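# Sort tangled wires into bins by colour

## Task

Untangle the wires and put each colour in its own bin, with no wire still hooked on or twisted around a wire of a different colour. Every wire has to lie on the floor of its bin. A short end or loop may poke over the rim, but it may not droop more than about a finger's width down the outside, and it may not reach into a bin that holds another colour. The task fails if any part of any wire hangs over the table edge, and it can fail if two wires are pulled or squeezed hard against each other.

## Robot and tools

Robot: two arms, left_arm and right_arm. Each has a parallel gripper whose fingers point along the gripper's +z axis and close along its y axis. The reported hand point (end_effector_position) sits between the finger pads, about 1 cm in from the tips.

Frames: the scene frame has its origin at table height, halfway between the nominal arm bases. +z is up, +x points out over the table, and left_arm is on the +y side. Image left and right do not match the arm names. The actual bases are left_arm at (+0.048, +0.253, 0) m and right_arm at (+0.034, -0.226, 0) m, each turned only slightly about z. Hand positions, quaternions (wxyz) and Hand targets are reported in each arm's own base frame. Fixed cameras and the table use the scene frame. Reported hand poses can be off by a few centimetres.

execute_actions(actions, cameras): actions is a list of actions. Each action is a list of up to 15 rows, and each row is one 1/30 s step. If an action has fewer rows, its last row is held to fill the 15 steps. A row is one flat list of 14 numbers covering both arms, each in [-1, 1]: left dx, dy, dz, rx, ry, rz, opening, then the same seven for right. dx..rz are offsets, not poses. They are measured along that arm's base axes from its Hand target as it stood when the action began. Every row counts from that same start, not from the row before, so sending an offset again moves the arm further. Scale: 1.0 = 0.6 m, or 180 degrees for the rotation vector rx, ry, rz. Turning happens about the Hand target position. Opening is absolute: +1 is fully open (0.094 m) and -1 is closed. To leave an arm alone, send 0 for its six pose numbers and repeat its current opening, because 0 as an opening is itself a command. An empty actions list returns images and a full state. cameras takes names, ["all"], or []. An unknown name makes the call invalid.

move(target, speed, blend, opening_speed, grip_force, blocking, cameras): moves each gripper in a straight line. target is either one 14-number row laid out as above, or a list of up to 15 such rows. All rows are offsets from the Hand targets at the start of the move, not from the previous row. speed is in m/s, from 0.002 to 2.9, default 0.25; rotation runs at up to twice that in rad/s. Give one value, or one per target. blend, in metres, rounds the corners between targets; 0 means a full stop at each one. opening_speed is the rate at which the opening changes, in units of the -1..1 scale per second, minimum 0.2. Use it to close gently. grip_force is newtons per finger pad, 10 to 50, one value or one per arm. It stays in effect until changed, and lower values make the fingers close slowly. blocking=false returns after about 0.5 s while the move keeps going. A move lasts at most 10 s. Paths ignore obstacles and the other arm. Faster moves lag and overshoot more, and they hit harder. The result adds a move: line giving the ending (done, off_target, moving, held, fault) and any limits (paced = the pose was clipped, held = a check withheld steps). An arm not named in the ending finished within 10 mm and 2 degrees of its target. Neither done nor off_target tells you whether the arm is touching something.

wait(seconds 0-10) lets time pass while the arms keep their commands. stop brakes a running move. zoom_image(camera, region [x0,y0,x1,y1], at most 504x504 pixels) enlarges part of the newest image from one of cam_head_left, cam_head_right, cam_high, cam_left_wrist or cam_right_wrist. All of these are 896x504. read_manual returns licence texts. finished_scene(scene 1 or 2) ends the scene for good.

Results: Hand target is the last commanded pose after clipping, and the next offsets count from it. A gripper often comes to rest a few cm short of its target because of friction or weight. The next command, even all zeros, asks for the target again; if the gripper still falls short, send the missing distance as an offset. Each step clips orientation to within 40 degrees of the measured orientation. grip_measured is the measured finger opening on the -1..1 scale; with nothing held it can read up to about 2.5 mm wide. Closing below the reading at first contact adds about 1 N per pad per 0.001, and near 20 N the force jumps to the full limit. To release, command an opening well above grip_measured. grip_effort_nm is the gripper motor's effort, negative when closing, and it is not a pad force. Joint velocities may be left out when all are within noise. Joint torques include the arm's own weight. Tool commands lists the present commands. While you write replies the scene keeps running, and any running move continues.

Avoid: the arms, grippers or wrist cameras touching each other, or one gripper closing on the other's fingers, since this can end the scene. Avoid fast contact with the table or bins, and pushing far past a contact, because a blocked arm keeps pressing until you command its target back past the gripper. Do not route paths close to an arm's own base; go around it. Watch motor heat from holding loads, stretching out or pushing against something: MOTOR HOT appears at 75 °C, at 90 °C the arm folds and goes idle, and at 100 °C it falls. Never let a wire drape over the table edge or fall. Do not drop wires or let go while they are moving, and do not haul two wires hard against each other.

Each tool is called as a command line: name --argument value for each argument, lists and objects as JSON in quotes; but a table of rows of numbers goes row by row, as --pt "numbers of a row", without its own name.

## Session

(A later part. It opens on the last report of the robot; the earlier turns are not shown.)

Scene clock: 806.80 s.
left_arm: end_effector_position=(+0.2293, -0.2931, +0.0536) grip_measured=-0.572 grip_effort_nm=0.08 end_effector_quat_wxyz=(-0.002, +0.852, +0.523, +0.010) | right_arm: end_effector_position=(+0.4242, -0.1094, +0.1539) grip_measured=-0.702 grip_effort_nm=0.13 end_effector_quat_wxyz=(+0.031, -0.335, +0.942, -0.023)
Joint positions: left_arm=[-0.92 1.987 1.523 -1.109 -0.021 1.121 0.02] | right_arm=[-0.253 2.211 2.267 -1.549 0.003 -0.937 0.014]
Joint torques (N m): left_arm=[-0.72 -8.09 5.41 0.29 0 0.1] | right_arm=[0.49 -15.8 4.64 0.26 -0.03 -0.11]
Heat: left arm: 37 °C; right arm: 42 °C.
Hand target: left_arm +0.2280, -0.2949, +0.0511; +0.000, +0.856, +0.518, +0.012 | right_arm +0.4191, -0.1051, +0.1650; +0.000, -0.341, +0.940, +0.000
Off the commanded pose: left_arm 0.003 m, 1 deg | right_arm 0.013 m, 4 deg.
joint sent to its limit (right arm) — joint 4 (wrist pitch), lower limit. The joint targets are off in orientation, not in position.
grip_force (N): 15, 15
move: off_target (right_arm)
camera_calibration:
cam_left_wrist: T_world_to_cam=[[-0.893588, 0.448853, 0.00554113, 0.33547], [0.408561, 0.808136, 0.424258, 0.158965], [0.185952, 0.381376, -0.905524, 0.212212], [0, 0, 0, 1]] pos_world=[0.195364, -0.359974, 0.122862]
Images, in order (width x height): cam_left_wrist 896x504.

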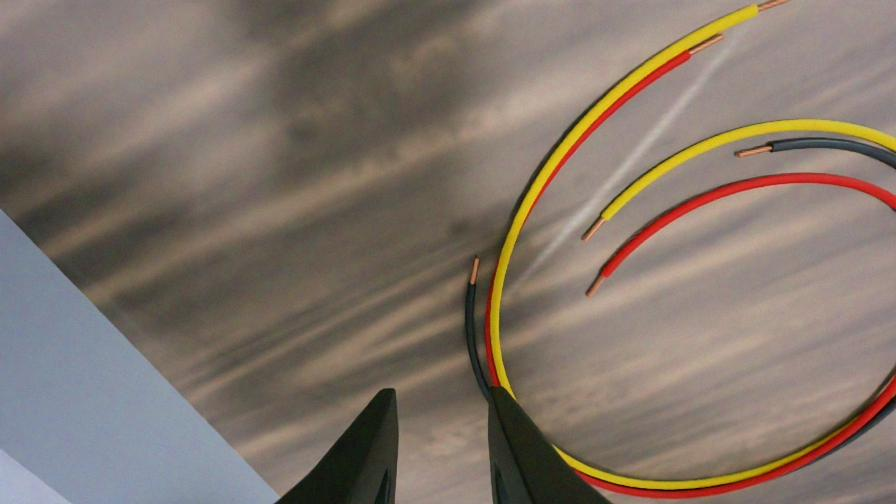

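move --pt "-0.08 -0.0 0.06 0 0 0.25 -0.75 0 0 0 0 0 0 -0.7" --pt "-0.171 -0.005 0 0 0 0.497 -0.75 0 0 0 0 0 0 -0.7" --speed 0.2 --blend '[0.02,0]' --cameras '["cam_left_wrist"]'

zoom_image --camera "cam_left_wrist" --region '[300, 200, 600, 504]'

Scene clock: 833.63 s.
left_arm: end_effector_position=(+0.1273, -0.2959, +0.0458) grip_measured=-0.748 grip_effort_nm=-0.09 end_effector_quat_wxyz=(-0.017, +0.244, +0.969, +0.022) | right_arm: end_effector_position=(+0.4242, -0.1094, +0.1539) grip_measured=-0.702 grip_effort_nm=0.13 end_effector_quat_wxyz=(+0.031, -0.335, +0.942, -0.023)
Joint positions: left_arm=[-1.168 1.861 1.317 -1.082 -0.001 -0.675 0.012] | right_arm=[-0.253 2.211 2.267 -1.549 0.003 -0.937 0.014]
Joint torques (N m): left_arm=[-0.61 -9.31 4.62 0.21 0.07 -0.03] | right_arm=[0.5 -15.8 4.66 0.27 -0.02 -0.11]
Heat: left arm: 36 °C; right arm: 43 °C.
Hand target: left_arm +0.1255, -0.2980, +0.0510; -0.008, +0.243, +0.970, +0.009 | right_arm +0.4191, -0.1051, +0.1650; +0.000, -0.341, +0.940, +0.000
Off the commanded pose: left_arm 0.006 m, 2 deg | right_arm 0.013 m, 4 deg.
joint sent to its limit (right arm) — joint 4 (wrist pitch), lower limit. The joint targets are off in orientation, not in position.
grip_force (N): 15, 15
move: off_target (right_arm)
camera_calibration:
cam_left_wrist: T_world_to_cam=[[-0.469648, -0.882576, -0.0221351, -0.20102], [-0.795199, 0.411994, 0.444882, 0.241348], [-0.383522, 0.226539, -0.895316, 0.251388], [0, 0, 0, 1]] pos_world=[0.193924, -0.333798, 0.113251]
Images, in order (width x height): cam_left_wrist 896x504.

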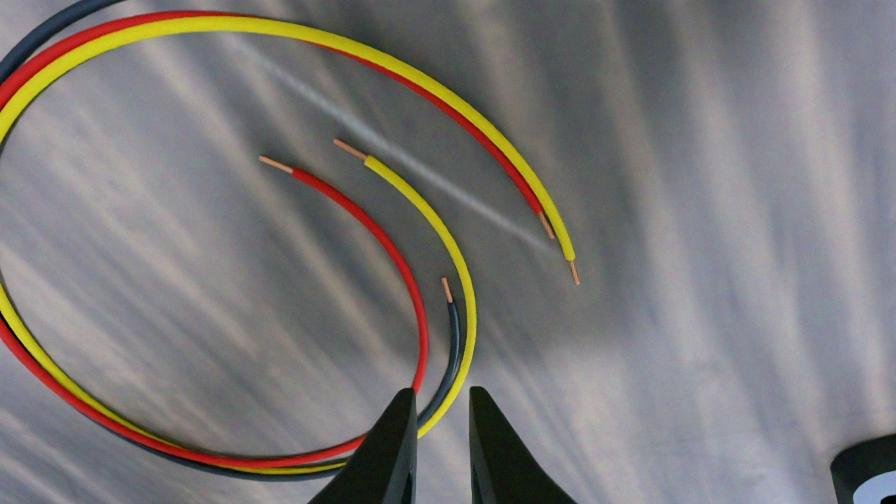

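Scaled by 1.658 from the camera's 896x504 image, which has a finer 1280x720 frame.

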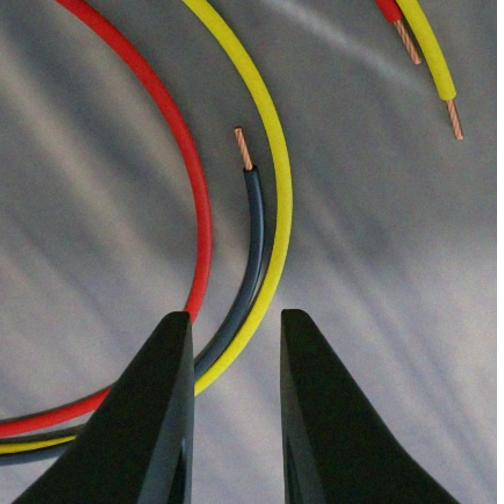

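move --target '[0.0108,-0.008,-0.040,0,0,0,-0.85,0,0,0,0,0,0,-0.7]' --speed 0.08 --cameras '["cam_left_wrist"]'

zoom_image --camera "cam_left_wrist" --region '[340, 250, 590, 504]'

Scene clock: 852.40 s.
left_arm: end_effector_position=(+0.1310, -0.3045, +0.0334) grip_measured=-0.848 grip_effort_nm=-0.09 end_effector_quat_wxyz=(-0.005, +0.244, +0.970, +0.007) | right_arm: end_effector_position=(+0.4242, -0.1094, +0.1539) grip_measured=-0.702 grip_effort_nm=0.13 end_effector_quat_wxyz=(+0.031, -0.335, +0.942, -0.023)
Joint positions: left_arm=[-1.168 1.876 1.285 -0.999 -0.001 -0.675 0.007] | right_arm=[-0.253 2.211 2.267 -1.549 0.003 -0.937 0.014]
Joint torques (N m): left_arm=[0.51 -6.54 4.72 0.32 0.06 0.07] | right_arm=[0.49 -15.82 4.64 0.26 -0.02 -0.1]
Heat: left arm: 38 °C; right arm: 44 °C.
Hand target: left_arm +0.1319, -0.3028, +0.0271; -0.008, +0.243, +0.970, +0.009 | right_arm +0.4191, -0.1051, +0.1650; +0.000, -0.341, +0.940, +0.000
Off the commanded pose: left_arm 0.007 m, 0 deg | right_arm 0.013 m, 4 deg.
joint sent to its limit (right arm) — joint 4 (wrist pitch), lower limit. The joint targets are off in orientation, not in position.
grip_force (N): 15, 15
move: off_target (right_arm)
camera_calibration:
cam_left_wrist: T_world_to_cam=[[-0.469785, -0.88278, 0.00131764, -0.207958], [-0.801384, 0.427094, 0.418777, 0.259555], [-0.370251, 0.195679, -0.908088, 0.232914], [0, 0, 0, 1]] pos_world=[0.196544, -0.340011, 0.103084]
Images, in order (width x height): cam_left_wrist 896x504.

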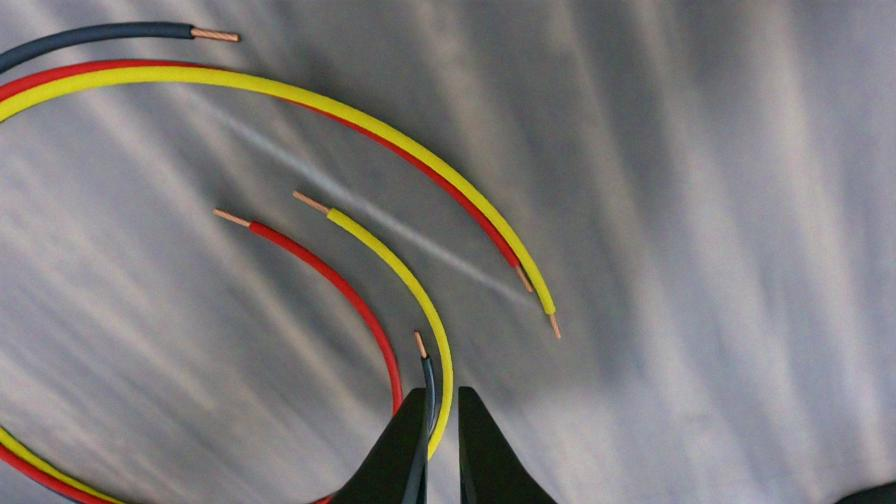

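Scaled by 1.984 from the camera's 896x504 image, which has a finer 1280x720 frame.

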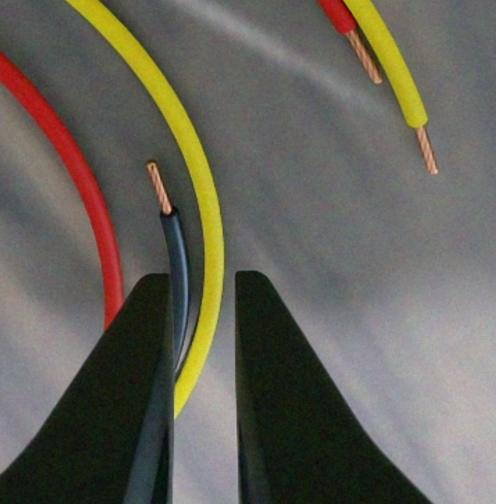

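move --target '[0.0085,0.0087,-0.008,0,0,0,-0.86,0,0,0,0,0,0,-0.7]' --speed 0.05 --cameras '["cam_left_wrist"]'

zoom_image --camera "cam_left_wrist" --region '[340, 250, 590, 504]'

Scene clock: 866.80 s.
left_arm: end_effector_position=(+0.1363, -0.2993, +0.0279) grip_measured=-0.858 grip_effort_nm=-0.09 end_effector_quat_wxyz=(-0.006, +0.243, +0.970, +0.008) | right_arm: end_effector_position=(+0.4242, -0.1094, +0.1539) grip_measured=-0.702 grip_effort_nm=0.13 end_effector_quat_wxyz=(+0.031, -0.335, +0.942, -0.023)
Joint positions: left_arm=[-1.147 1.876 1.262 -0.977 -0.001 -0.655 0.007] | right_arm=[-0.253 2.211 2.267 -1.549 0.003 -0.937 0.014]
Joint torques (N m): left_arm=[0.47 -6.64 4.63 0.32 0.05 0.08] | right_arm=[0.51 -15.83 4.64 0.27 -0.02 -0.11]
Heat: left arm: 37 °C; right arm: 44 °C.
Hand target: left_arm +0.1370, -0.2975, +0.0223; -0.008, +0.243, +0.970, +0.009 | right_arm +0.4191, -0.1051, +0.1650; +0.000, -0.341, +0.940, +0.000
Off the commanded pose: left_arm 0.006 m, 0 deg | right_arm 0.013 m, 4 deg.
joint sent to its limit (right arm) — joint 4 (wrist pitch), lower limit. The joint targets are off in orientation, not in position.
grip_force (N): 15, 15
move: off_target (right_arm)
camera_calibration:
cam_left_wrist: T_world_to_cam=[[-0.46844, -0.883495, 0.000391836, -0.201333], [-0.801584, 0.425196, 0.420322, 0.263311], [-0.371519, 0.196582, -0.907375, 0.229319], [0, 0, 0, 1]] pos_world=[0.20195, -0.334916, 0.0974819]
Images, in order (width x height): cam_left_wrist 896x504.

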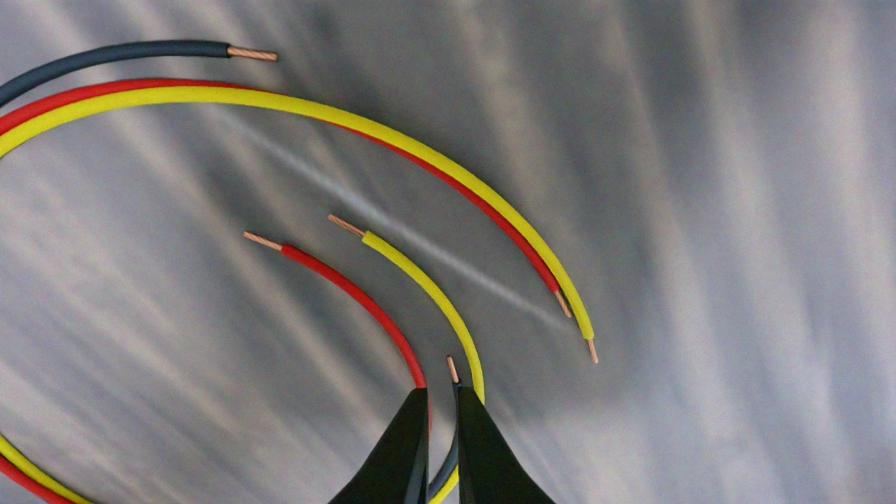

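Scaled by 1.984 from the camera's 896x504 image, which has a finer 1280x720 frame.

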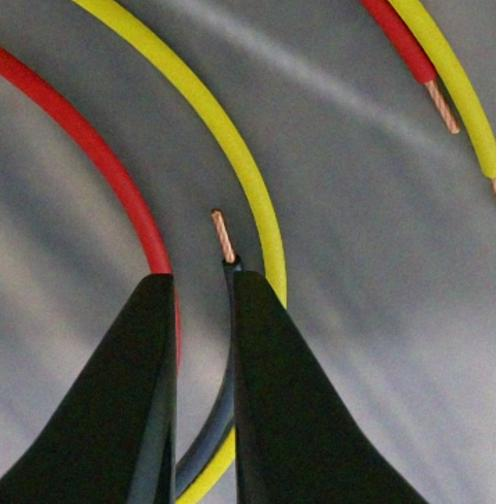

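move --target '[0.003,-0.002,-0.022,0,0,0,-0.86,0,0,0,0,0,0,-0.7]' --speed 0.05 --cameras '["cam_left_wrist"]'

zoom_image --camera "cam_left_wrist" --region '[340, 250, 590, 504]'

Scene clock: 879.73 s.
left_arm: end_effector_position=(+0.1364, -0.2999, +0.0179) grip_measured=-0.858 grip_effort_nm=-0.09 end_effector_quat_wxyz=(-0.007, +0.245, +0.969, +0.009) | right_arm: end_effector_position=(+0.4242, -0.1094, +0.1539) grip_measured=-0.702 grip_effort_nm=0.13 end_effector_quat_wxyz=(+0.031, -0.335, +0.942, -0.023)
Joint positions: left_arm=[-1.147 1.894 1.244 -0.942 0 -0.652 0.007] | right_arm=[-0.253 2.211 2.267 -1.549 0.003 -0.937 0.014]
Joint torques (N m): left_arm=[0.79 -6.01 4.3 0.44 0.04 0.08] | right_arm=[0.5 -15.84 4.64 0.26 -0.02 -0.11]
Heat: left arm: 36 °C; right arm: 45 °C.
Hand target: left_arm +0.1388, -0.2986, +0.0091; -0.008, +0.244, +0.970, +0.009 | right_arm +0.4191, -0.1051, +0.1650; +0.000, -0.341, +0.940, +0.000
Off the commanded pose: left_arm 0.009 m, 0 deg | right_arm 0.013 m, 4 deg.
joint sent to its limit (right arm) — joint 4 (wrist pitch), lower limit. The joint targets are off in orientation, not in position.
grip_force (N): 15, 15
move: off_target (right_arm)
camera_calibration:
cam_left_wrist: T_world_to_cam=[[-0.471454, -0.881891, -0.0000612249, -0.200901], [-0.799461, 0.427359, 0.422169, 0.268214], [-0.37228, 0.199082, -0.906517, 0.2212], [0, 0, 0, 1]] pos_world=[0.202059, -0.335833, 0.0872777]
Images, in order (width x height): cam_left_wrist 896x504.

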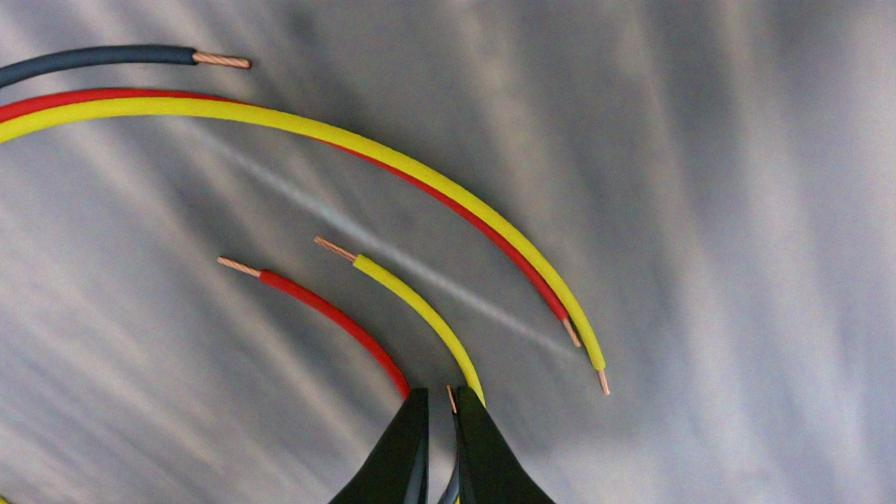

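Scaled by 1.984 from the camera's 896x504 image, which has a finer 1280x720 frame.

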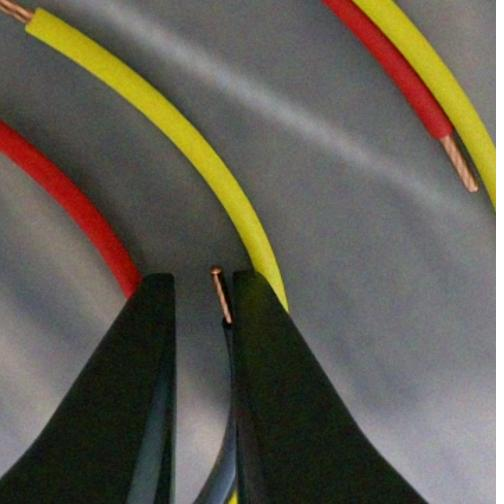

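move --pt "0.001 -0.001 -0.007 0 0 0 -0.86 0 0 0 0 0 0 -0.7" --pt "0.001 -0.001 -0.007 0 0 0 -0.97 0 0 0 0 0 0 -0.7" --speed 0.05 --opening_speed 0.4 --cameras '["cam_left_wrist"]'

zoom_image --camera "cam_left_wrist" --region '[340, 250, 590, 504]'

Scene clock: 887.47 s.
left_arm: end_effector_position=(+0.1366, -0.3015, +0.0176) grip_measured=-0.968 grip_effort_nm=-0.13 end_effector_quat_wxyz=(-0.008, +0.244, +0.970, +0.004) | right_arm: end_effector_position=(+0.4242, -0.1094, +0.1539) grip_measured=-0.702 grip_effort_nm=0.13 end_effector_quat_wxyz=(+0.031, -0.335, +0.942, -0.023)
Joint positions: left_arm=[-1.144 1.895 1.244 -0.936 0.008 -0.651 0.002] | right_arm=[-0.253 2.211 2.267 -1.549 0.003 -0.937 0.014]
Joint torques (N m): left_arm=[0.58 -5.6 3.82 0.54 -0.03 0.08] | right_arm=[0.51 -15.79 4.64 0.26 -0.03 -0.11]
Heat: left arm: 36 °C; right arm: 45 °C.
Hand target: left_arm +0.1393, -0.2992, +0.0048; -0.008, +0.243, +0.970, +0.009 | right_arm +0.4191, -0.1051, +0.1650; +0.000, -0.341, +0.940, +0.000
Off the commanded pose: left_arm 0.013 m, 1 deg | right_arm 0.013 m, 4 deg.
joint sent to its limit (right arm) — joint 4 (wrist pitch), lower limit. The joint targets are off in orientation, not in position.
grip_force (N): 15, 15
move: off_target (left_arm, right_arm); target 2's new opening was sent with left_arm's hand 0.013 m and 0 deg from that target
camera_calibration:
cam_left_wrist: T_world_to_cam=[[-0.470022, -0.882607, 0.00920181, -0.202741], [-0.798152, 0.429452, 0.422521, 0.269541], [-0.376872, 0.19125, -0.906306, 0.219552], [0, 0, 0, 1]] pos_world=[0.202585, -0.336685, 0.0869605]
Images, in order (width x height): cam_left_wrist 896x504.

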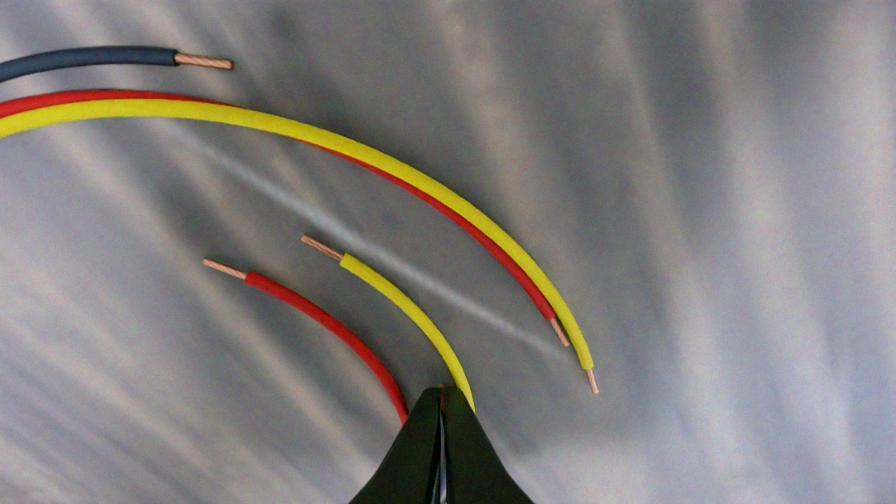

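Scaled by 1.984 from the camera's 896x504 image, which has a finer 1280x720 frame.

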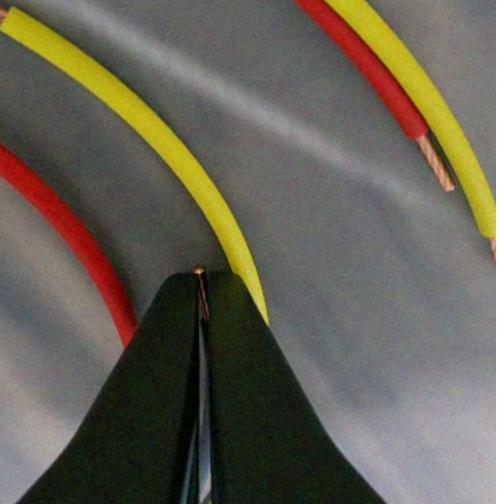

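move --pt "0 0 0.014 0 0 0 -1 0 0 0 0 0 0 -0.7" --pt "0 0 0.06 0 0 0 -1 0 0 0 0 0 0 -0.7" --speed 0.05 --cameras '["cam_left_wrist"]'

zoom_image --camera "cam_left_wrist" --region '[290, 200, 590, 504]'

Scene clock: 894.70 s.
left_arm: end_effector_position=(+0.1321, -0.2917, +0.0243) grip_measured=-0.995 grip_effort_nm=-0.25 end_effector_quat_wxyz=(-0.025, +0.244, +0.969, +0.025) | right_arm: end_effector_position=(+0.4242, -0.1094, +0.1539) grip_measured=-0.702 grip_effort_nm=0.13 end_effector_quat_wxyz=(+0.031, -0.335, +0.942, -0.023)
Joint positions: left_arm=[-1.144 1.895 1.27 -1.016 0.008 -0.651 0] | right_arm=[-0.253 2.211 2.267 -1.549 0.003 -0.937 0.014]
Joint torques (N m): left_arm=[0.61 -9.33 8.95 -0.13 -0.03 0.07] | right_arm=[0.51 -15.8 4.67 0.26 -0.03 -0.11]
Heat: left arm: 36 °C; right arm: 45 °C.
Hand target: left_arm +0.1393, -0.2993, +0.0408; -0.008, +0.243, +0.970, +0.009 | right_arm +0.4191, -0.1051, +0.1650; +0.000, -0.341, +0.940, +0.000
Off the commanded pose: left_arm 0.020 m, 3 deg | right_arm 0.013 m, 4 deg.
joint sent to its limit (right arm) — joint 4 (wrist pitch), lower limit. The joint targets are off in orientation, not in position.
grip_force (N): 15, 15
move: off_target (left_arm, right_arm)
camera_calibration:
cam_left_wrist: T_world_to_cam=[[-0.470123, -0.882307, -0.0227669, -0.195481], [-0.788333, 0.408172, 0.460356, 0.250534], [-0.396883, 0.234372, -0.887442, 0.236851], [0, 0, 0, 1]] pos_world=[0.199606, -0.330246, 0.0904063]
Images, in order (width x height): cam_left_wrist 896x504.

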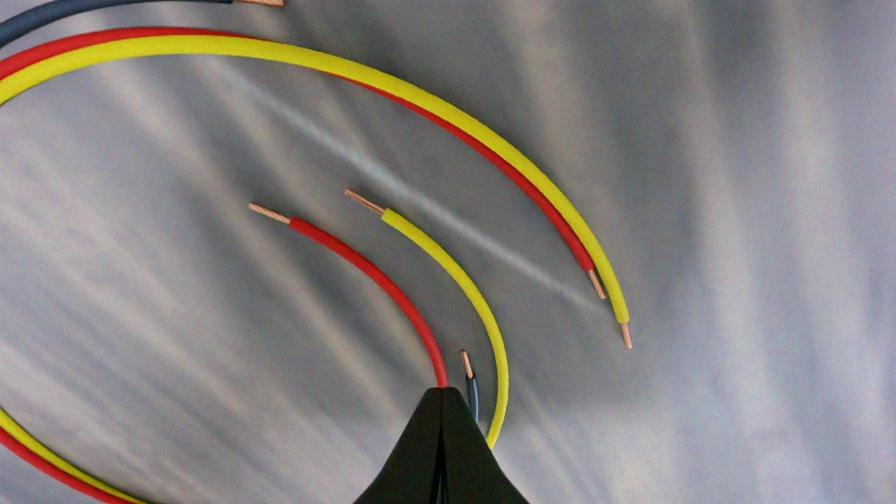

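Scaled by 1.658 from the camera's 896x504 image, which has a finer 1280x720 frame.

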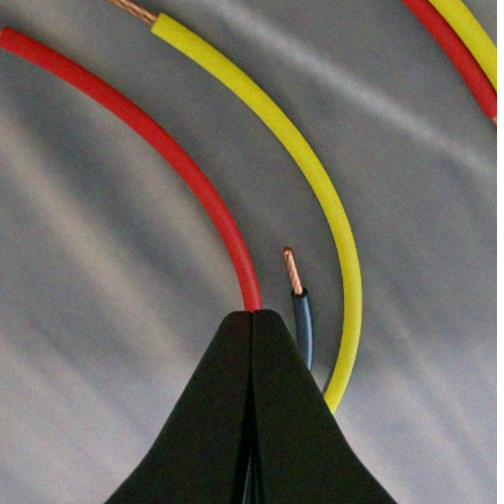

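move --pt "0.05 0 0.1 0 0 -0.25 -0.82 0 0 0 0 0 0 -0.7" --pt "0.121 -0.01 0.016 0 0 -0.497 -0.82 0 0 0 0 0 0 -0.7" --speed 0.2 --blend '[0.02,0]' --cameras '["cam_left_wrist"]'

zoom_image --camera "cam_left_wrist" --region '[340, 200, 640, 504]'

Scene clock: 936.33 s.
left_arm: end_effector_position=(+0.2079, -0.3036, +0.0537) grip_measured=-0.822 grip_effort_nm=0.08 end_effector_quat_wxyz=(-0.003, +0.855, +0.518, +0.011) | right_arm: end_effector_position=(+0.4242, -0.1094, +0.1539) grip_measured=-0.702 grip_effort_nm=0.13 end_effector_quat_wxyz=(+0.031, -0.335, +0.942, -0.023)
Joint positions: left_arm=[-0.984 1.974 1.505 -1.106 -0.022 1.068 0.008] | right_arm=[-0.253 2.211 2.267 -1.549 0.003 -0.937 0.014]
Joint torques (N m): left_arm=[0.49 -7.25 6.45 0.3 0 0.12] | right_arm=[0.51 -15.82 4.67 0.26 -0.02 -0.11]
Heat: left arm: 39 °C; right arm: 46 °C.
Hand target: left_arm +0.2120, -0.3052, +0.0505; +0.000, +0.855, +0.518, +0.012 | right_arm +0.4191, -0.1051, +0.1650; +0.000, -0.341, +0.940, +0.000
Off the commanded pose: left_arm 0.006 m, 0 deg | right_arm 0.013 m, 4 deg.
joint sent to its limit (right arm) — joint 4 (wrist pitch), lower limit. The joint targets are off in orientation, not in position.
grip_force (N): 15, 15
move: off_target (right_arm)
camera_calibration:
cam_left_wrist: T_world_to_cam=[[-0.888216, 0.459384, 0.00624345, 0.323067], [0.417977, 0.802364, 0.426038, 0.172323], [0.190705, 0.381023, -0.904684, 0.219181], [0, 0, 0, 1]] pos_world=[0.173127, -0.370191, 0.122856]
Images, in order (width x height): cam_left_wrist 896x504.

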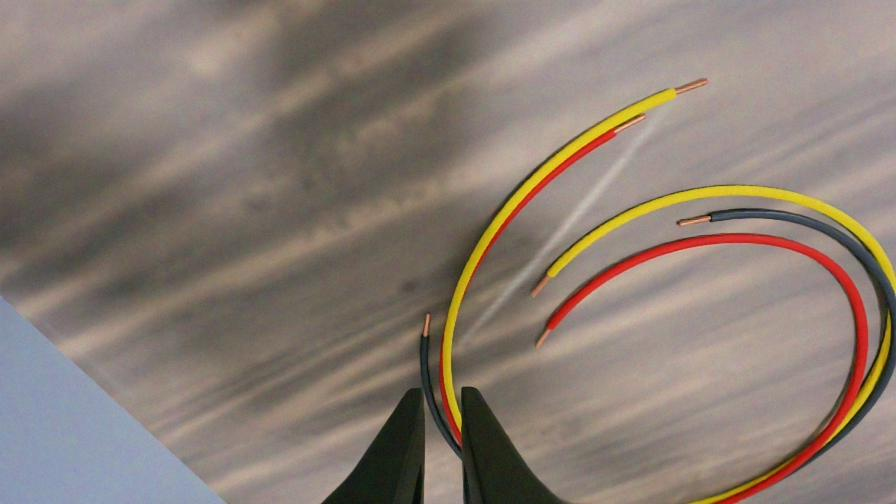

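Scaled by 1.658 from the camera's 896x504 image, which has a finer 1280x720 frame.

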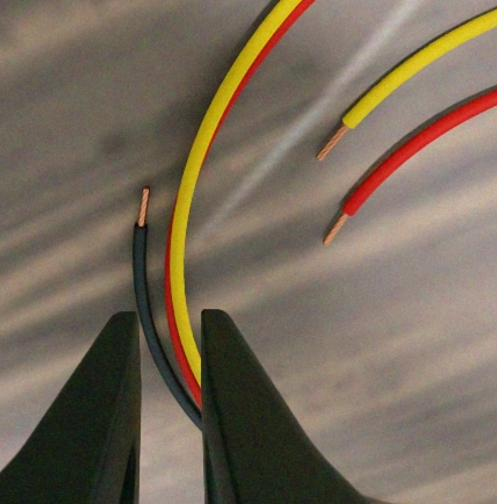

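move --pt "0.0032 -0.019 -0.03 0 0 0 -0.82 0 0 0 0 0 0 -0.7" --speed 0.08 --cameras '["cam_left_wrist"]'

zoom_image --camera "cam_left_wrist" --region '[340, 200, 640, 504]'

Scene clock: 947.33 s.
left_arm: end_effector_position=(+0.2120, -0.3098, +0.0333) grip_measured=-0.822 grip_effort_nm=0.08 end_effector_quat_wxyz=(-0.008, +0.855, +0.518, +0.011) | right_arm: end_effector_position=(+0.4242, -0.1094, +0.1539) grip_measured=-0.702 grip_effort_nm=0.13 end_effector_quat_wxyz=(+0.031, -0.335, +0.942, -0.023)
Joint positions: left_arm=[-0.984 2.031 1.505 -1.059 -0.022 1.067 0.008] | right_arm=[-0.253 2.211 2.267 -1.549 0.003 -0.937 0.014]
Joint torques (N m): left_arm=[-0.68 -7.65 7.23 0.37 0.01 -0.02] | right_arm=[0.5 -15.83 4.64 0.26 -0.02 -0.11]
Heat: left arm: 39 °C; right arm: 46 °C.
Hand target: left_arm +0.2139, -0.3167, +0.0325; +0.001, +0.855, +0.518, +0.012 | right_arm +0.4191, -0.1051, +0.1650; +0.000, -0.341, +0.940, +0.000
Off the commanded pose: left_arm 0.007 m, 1 deg | right_arm 0.013 m, 4 deg.
joint sent to its limit (right arm) — joint 4 (wrist pitch), lower limit. The joint targets are off in orientation, not in position.
grip_force (N): 15, 15
move: off_target (right_arm)
camera_calibration:
cam_left_wrist: T_world_to_cam=[[-0.888496, 0.458617, 0.0156409, 0.329261], [0.419941, 0.798881, 0.430626, 0.182624], [0.184997, 0.389178, -0.902395, 0.205918], [0, 0, 0, 1]] pos_world=[0.177762, -0.377039, 0.102027]
Images, in order (width x height): cam_left_wrist 896x504.

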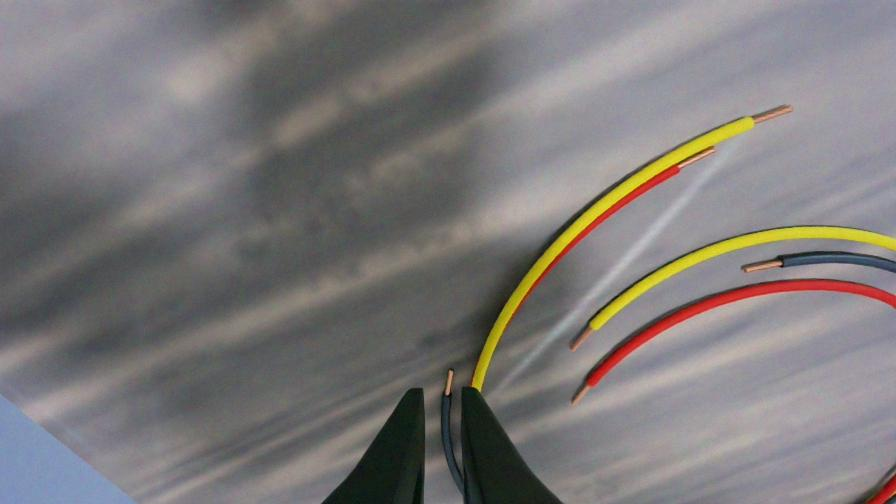

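Scaled by 1.658 from the camera's 896x504 image, which has a finer 1280x720 frame.

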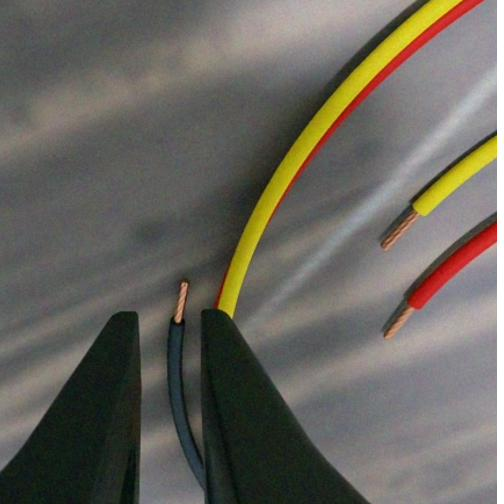

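move --target '[0.002,-0.001,-0.033,0,0,0,-0.82,0,0,0,0,0,0,-0.7]' --speed 0.05 --cameras '["cam_left_wrist"]'

zoom_image --camera "cam_left_wrist" --region '[340, 250, 590, 504]'

Scene clock: 958.37 s.
left_arm: end_effector_position=(+0.2176, -0.3182, +0.0202) grip_measured=-0.822 grip_effort_nm=0.08 end_effector_quat_wxyz=(+0.005, +0.855, +0.518, +0.011) | right_arm: end_effector_position=(+0.4242, -0.1094, +0.1539) grip_measured=-0.702 grip_effort_nm=0.13 end_effector_quat_wxyz=(+0.031, -0.335, +0.942, -0.023)
Joint positions: left_arm=[-0.984 2.059 1.491 -0.991 -0.022 1.067 0.008] | right_arm=[-0.253 2.211 2.267 -1.549 0.003 -0.937 0.014]
Joint torques (N m): left_arm=[-0.53 -7.75 4.83 0.36 0.01 -0.01] | right_arm=[0.5 -15.82 4.66 0.27 -0.02 -0.1]
Motor temperatures (°C): left_arm=[31 39 36 30 33 32 31] | right_arm=[32 47 35 31 32 33 31]
Heat: left arm: 39 °C; right arm: 47 °C.
Hand target: left_arm +0.2152, -0.3174, +0.0128; +0.001, +0.855, +0.518, +0.012 | right_arm +0.4191, -0.1051, +0.1650; +0.000, -0.341, +0.940, +0.000
Off the commanded pose: left_arm 0.008 m, 1 deg | right_arm 0.013 m, 4 deg.
joint sent to its limit (right arm) — joint 4 (wrist pitch), lower limit. The joint targets are off in orientation, not in position.
grip_force (N): 15, 15
move: off_target (right_arm)
camera_calibration:
cam_left_wrist: T_world_to_cam=[[-0.888543, 0.458722, -0.00809325, 0.338801], [0.41356, 0.808453, 0.418773, 0.197346], [0.198644, 0.368751, -0.908055, 0.186995], [0, 0, 0, 1]] pos_world=[0.18228, -0.383915, 0.0899004]
Images, in order (width x height): cam_left_wrist 896x504.

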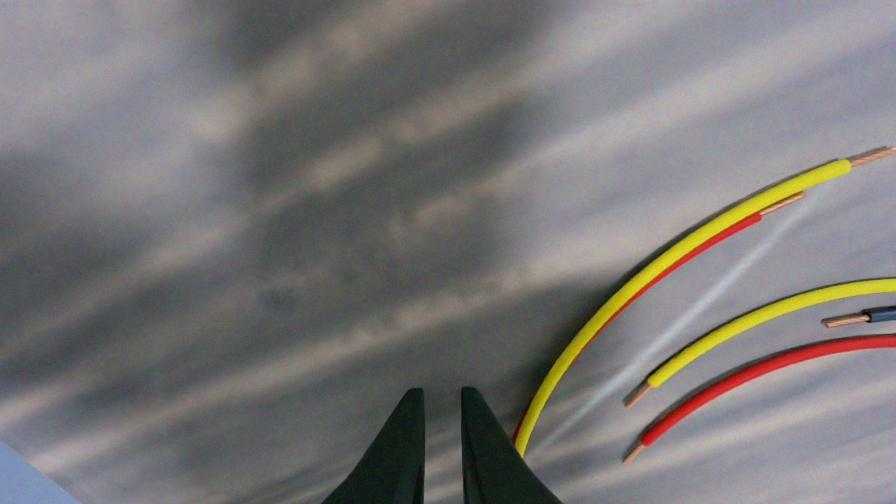

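Scaled by 1.984 from the camera's 896x504 image, which has a finer 1280x720 frame.

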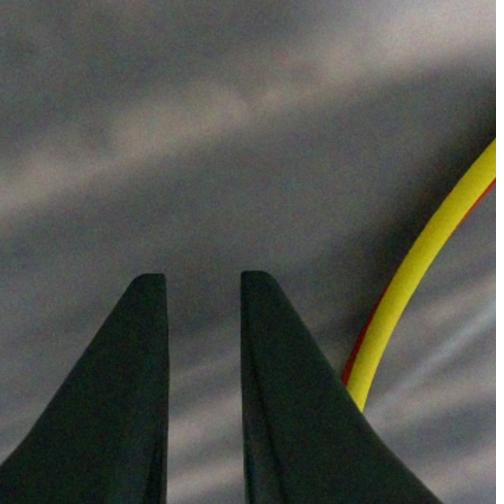

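move --target '[-0.0095,0.0055,0.004,0,0,0,-0.82,0,0,0,0,0,0,-0.7]' --speed 0.05 --cameras '["cam_left_wrist"]'

zoom_image --camera "cam_left_wrist" --region '[340, 250, 590, 504]'

Scene clock: 974.43 s.
left_arm: end_effector_position=(+0.2156, -0.3159, +0.0173) grip_measured=-0.822 grip_effort_nm=0.08 end_effector_quat_wxyz=(+0.001, +0.855, +0.519, +0.014) | right_arm: end_effector_position=(+0.4242, -0.1094, +0.1539) grip_measured=-0.702 grip_effort_nm=0.13 end_effector_quat_wxyz=(+0.031, -0.335, +0.942, -0.023)
Joint positions: left_arm=[-0.987 2.059 1.479 -0.987 -0.027 1.062 0.008] | right_arm=[-0.253 2.211 2.267 -1.549 0.003 -0.937 0.014]
Joint torques (N m): left_arm=[-0.92 -9.37 3.58 0.31 0.04 -0.01] | right_arm=[0.51 -15.82 4.66 0.26 -0.03 -0.11]
Heat: left arm: 40 °C; right arm: 47 °C.
Hand target: left_arm +0.2094, -0.3140, +0.0151; +0.001, +0.856, +0.518, +0.012 | right_arm +0.4191, -0.1051, +0.1650; +0.000, -0.341, +0.940, +0.000
Off the commanded pose: left_arm 0.007 m, 0 deg | right_arm 0.013 m, 4 deg.
joint sent to its limit (right arm) — joint 4 (wrist pitch), lower limit. The joint targets are off in orientation, not in position.
grip_force (N): 15, 15
move: off_target (right_arm)
camera_calibration:
cam_left_wrist: T_world_to_cam=[[-0.889425, 0.457067, -0.00356146, 0.335515], [0.412132, 0.805306, 0.426179, 0.196768], [0.19766, 0.377587, -0.904632, 0.186857], [0, 0, 0, 1]] pos_world=[0.180387, -0.382366, 0.0863728]
Images, in order (width x height): cam_left_wrist 896x504.

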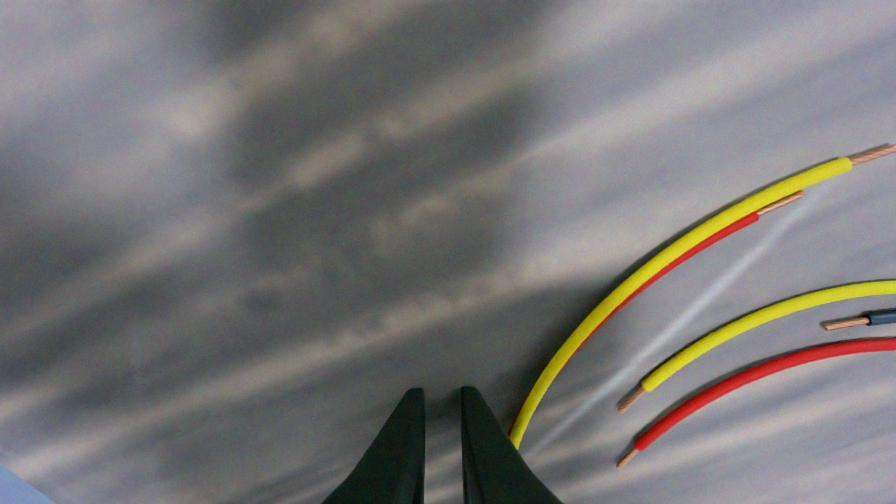

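Scaled by 1.984 from the camera's 896x504 image, which has a finer 1280x720 frame.

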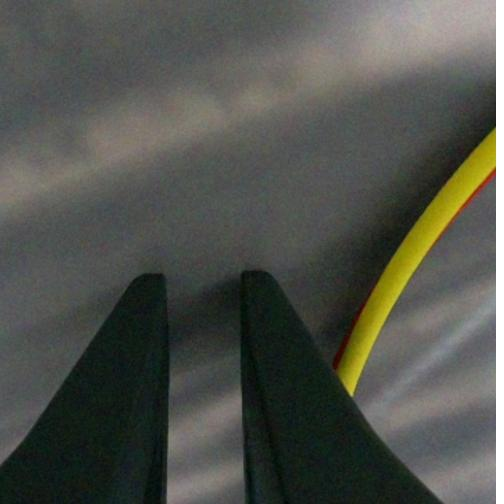

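move --target '[-0.008,0.0075,0.003,0,0,0,-0.82,0,0,0,0,0,0,-0.7]' --speed 0.05 --cameras '["cam_left_wrist"]'

zoom_image --camera "cam_left_wrist" --region '[340, 250, 590, 504]'

Scene clock: 984.40 s.
left_arm: end_effector_position=(+0.2120, -0.3137, +0.0172) grip_measured=-0.821 grip_effort_nm=0.07 end_effector_quat_wxyz=(+0.006, +0.855, +0.519, +0.014) | right_arm: end_effector_position=(+0.4242, -0.1094, +0.1539) grip_measured=-0.702 grip_effort_nm=0.13 end_effector_quat_wxyz=(+0.031, -0.335, +0.942, -0.023)
Joint positions: left_arm=[-0.992 2.038 1.447 -0.968 -0.028 1.058 0.008] | right_arm=[-0.253 2.211 2.267 -1.549 0.003 -0.937 0.014]
Joint torques (N m): left_arm=[-0.87 -9.54 3.73 0.16 0.05 -0.03] | right_arm=[0.51 -15.82 4.64 0.26 -0.02 -0.11]
Heat: left arm: 41 °C; right arm: 47 °C.
Hand target: left_arm +0.2046, -0.3096, +0.0169; +0.001, +0.856, +0.518, +0.012 | right_arm +0.4191, -0.1051, +0.1650; +0.000, -0.341, +0.940, +0.000
Off the commanded pose: left_arm 0.008 m, 1 deg | right_arm 0.013 m, 4 deg.
joint sent to its limit (right arm) — joint 4 (wrist pitch), lower limit. The joint targets are off in orientation, not in position.
grip_force (N): 15, 15
move: off_target (right_arm)
camera_calibration:
cam_left_wrist: T_world_to_cam=[[-0.88923, 0.457331, -0.0108305, 0.331468], [0.410404, 0.807998, 0.422739, 0.197713], [0.202083, 0.371468, -0.906187, 0.183831], [0, 0, 0, 1]] pos_world=[0.17646, -0.379629, 0.0865943]
Images, in order (width x height): cam_left_wrist 896x504.

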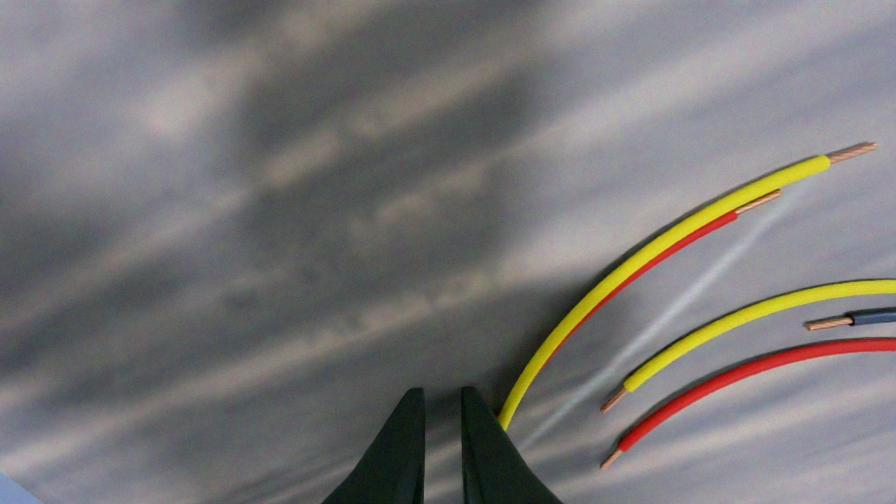

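Scaled by 1.984 from the camera's 896x504 image, which has a finer 1280x720 frame.

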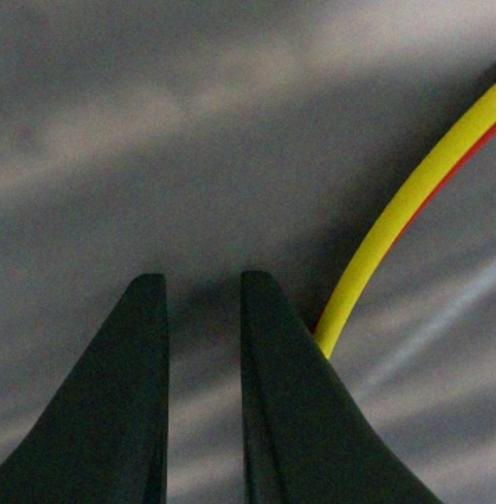

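move --pt "-0.003 0.005 -0.006 0 0 0 -0.82 0 0 0 0 0 0 -0.7" --pt "0.006 0.023 -0.006 0 0 0 -0.82 0 0 0 0 0 0 -0.7" --speed 0.03 --blend '[0.004,0]' --cameras '["cam_left_wrist"]'

zoom_image --camera "cam_left_wrist" --region '[340, 250, 590, 504]'

Scene clock: 998.83 s.
left_arm: end_effector_position=(+0.2115, -0.3069, +0.0168) grip_measured=-0.821 grip_effort_nm=0.08 end_effector_quat_wxyz=(+0.014, +0.856, +0.517, +0.014) | right_arm: end_effector_position=(+0.4242, -0.1094, +0.1539) grip_measured=-0.702 grip_effort_nm=0.13 end_effector_quat_wxyz=(+0.031, -0.335, +0.942, -0.023)
Joint positions: left_arm=[-0.983 2.003 1.393 -0.933 -0.026 1.074 0.008] | right_arm=[-0.253 2.211 2.267 -1.549 0.003 -0.937 0.014]
Joint torques (N m): left_arm=[0.91 -8.81 3.4 0.13 0.03 0.11] | right_arm=[0.51 -15.8 4.66 0.27 -0.02 -0.11]
Heat: left arm: 40 °C; right arm: 47 °C.
Hand target: left_arm +0.2082, -0.2956, +0.0132; +0.000, +0.855, +0.518, +0.012 | right_arm +0.4191, -0.1051, +0.1650; +0.000, -0.341, +0.940, +0.000
Off the commanded pose: left_arm 0.012 m, 2 deg | right_arm 0.013 m, 4 deg.
joint sent to its limit (right arm) — joint 4 (wrist pitch), lower limit. The joint targets are off in orientation, not in position.
grip_force (N): 15, 15
move: off_target (left_arm, right_arm); blend cut to 0.0025 m at target 1
camera_calibration:
cam_left_wrist: T_world_to_cam=[[-0.886283, 0.462521, -0.0240032, 0.329168], [0.412239, 0.811434, 0.414288, 0.193454], [0.211094, 0.357281, -0.909829, 0.174739], [0, 0, 0, 1]] pos_world=[0.175101, -0.371653, 0.0867379]
Images, in order (width x height): cam_left_wrist 896x504.

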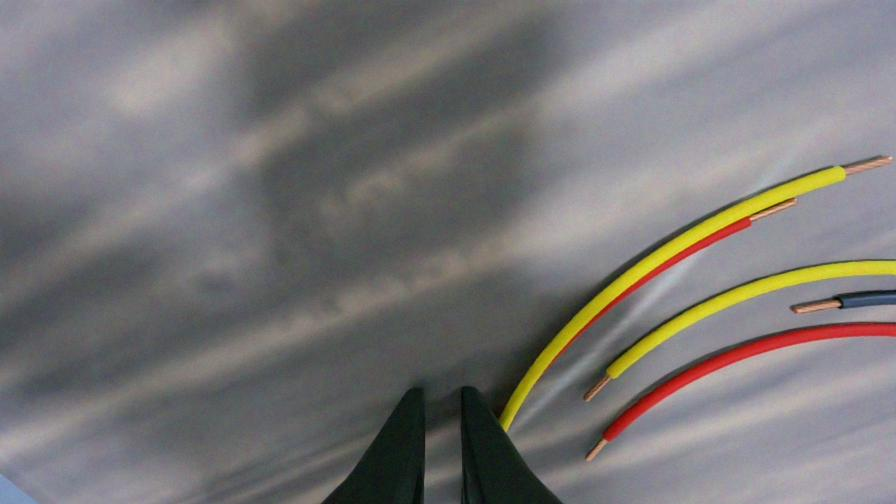

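Scaled by 1.984 from the camera's 896x504 image, which has a finer 1280x720 frame.

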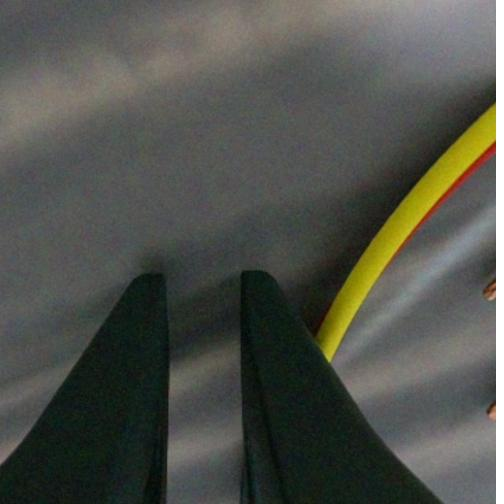

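move --pt "-0.004 -0.03 0.006 0 0 0 -0.82 0 0 0 0 0 0 -0.7" --pt "-0.045 -0.01 0.006 0 0 0 -0.82 0 0 0 0 0 0 -0.7" --speed 0.05 --cameras '["cam_left_wrist"]'

Scene clock: 1014.37 s.
left_arm: end_effector_position=(+0.1876, -0.3044, +0.0168) grip_measured=-0.821 grip_effort_nm=0.07 end_effector_quat_wxyz=(+0.001, +0.855, +0.518, +0.017) | right_arm: end_effector_position=(+0.4242, -0.1094, +0.1539) grip_measured=-0.702 grip_effort_nm=0.13 end_effector_quat_wxyz=(+0.031, -0.335, +0.942, -0.023)
Joint positions: left_arm=[-1.038 1.972 1.349 -0.945 -0.033 1.014 0.008] | right_arm=[-0.253 2.211 2.267 -1.549 0.003 -0.937 0.014]
Joint torques (N m): left_arm=[-0.76 -9.07 3.81 0.21 0.1 -0.05] | right_arm=[0.51 -15.82 4.66 0.26 -0.03 -0.11]
Heat: left arm: 41 °C; right arm: 48 °C.
Hand target: left_arm +0.1812, -0.3017, +0.0169; +0.001, +0.856, +0.518, +0.012 | right_arm +0.4191, -0.1051, +0.1650; +0.000, -0.341, +0.940, +0.000
Off the commanded pose: left_arm 0.007 m, 1 deg | right_arm 0.013 m, 4 deg.
joint sent to its limit (right arm) — joint 4 (wrist pitch), lower limit. The joint targets are off in orientation, not in position.
grip_force (N): 15, 15
move: off_target (right_arm)
camera_calibration:
cam_left_wrist: T_world_to_cam=[[-0.888371, 0.459082, -0.00638708, 0.305804], [0.411927, 0.803109, 0.430502, 0.198429], [0.202765, 0.379815, -0.902567, 0.187284], [0, 0, 0, 1]] pos_world=[0.151954, -0.370883, 0.0855657]
Images, in order (width x height): cam_left_wrist 896x504.

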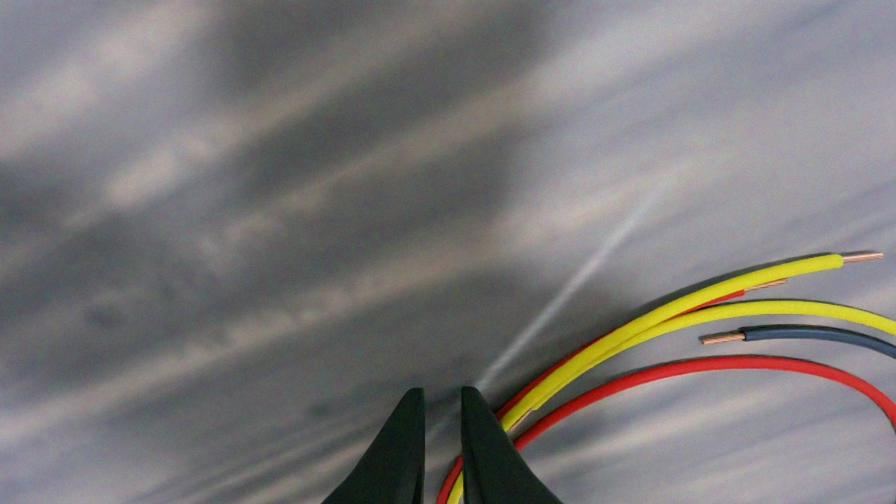

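Back off up and look.

move --pt "0.01 -0.03 0.02 0 0 0 -0.82 0 0 0 0 0 0 -0.7" --pt "0.05 -0.0 0.07 0 0 0 -0.82 0 0 0 0 0 0 -0.7" --speed 0.1 --cameras '["cam_left_wrist"]'

Scene clock: 1020.57 s.
left_arm: end_effector_position=(+0.2078, -0.2941, +0.0407) grip_measured=-0.821 grip_effort_nm=0.07 end_effector_quat_wxyz=(-0.022, +0.854, +0.520, +0.016) | right_arm: end_effector_position=(+0.4242, -0.1094, +0.1539) grip_measured=-0.702 grip_effort_nm=0.13 end_effector_quat_wxyz=(+0.031, -0.335, +0.942, -0.023)
Joint positions: left_arm=[-0.975 1.992 1.476 -1.097 -0.033 1.072 0.008] | right_arm=[-0.253 2.211 2.267 -1.549 0.003 -0.937 0.014]
Joint torques (N m): left_arm=[-0.21 -10.18 9.35 -0.09 0.1 0.06] | right_arm=[0.49 -15.8 4.66 0.26 -0.02 -0.11]
Heat: left arm: 41 °C; right arm: 48 °C.
Hand target: left_arm +0.2112, -0.3017, +0.0588; +0.001, +0.856, +0.518, +0.012 | right_arm +0.4191, -0.1051, +0.1650; +0.000, -0.341, +0.940, +0.000
Off the commanded pose: left_arm 0.020 m, 3 deg | right_arm 0.013 m, 4 deg.
joint sent to its limit (right arm) — joint 4 (wrist pitch), lower limit. The joint targets are off in orientation, not in position.
grip_force (N): 15, 15
move: off_target (left_arm, right_arm)
camera_calibration:
cam_left_wrist: T_world_to_cam=[[-0.890139, 0.454447, 0.0336259, 0.316539], [0.41945, 0.788279, 0.450197, 0.164797], [0.178084, 0.414842, -0.892296, 0.215817], [0, 0, 0, 1]] pos_world=[0.174206, -0.363287, 0.107737]
Images, in order (width x height): cam_left_wrist 896x504.

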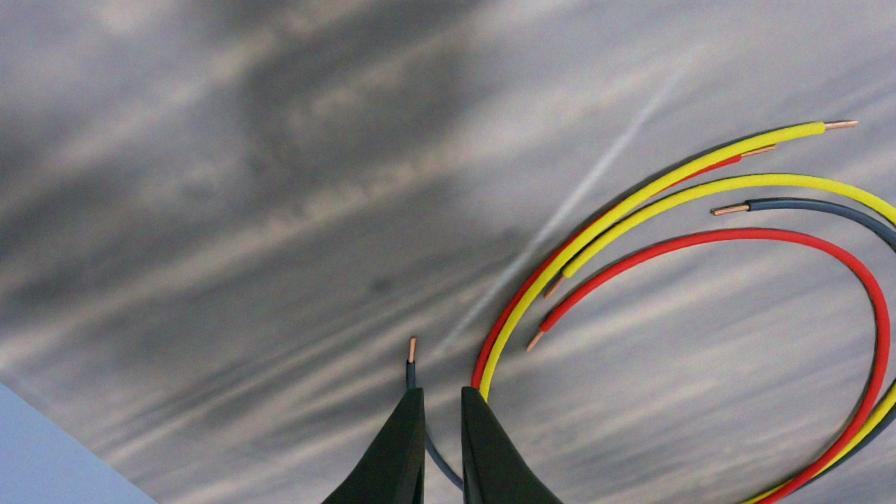

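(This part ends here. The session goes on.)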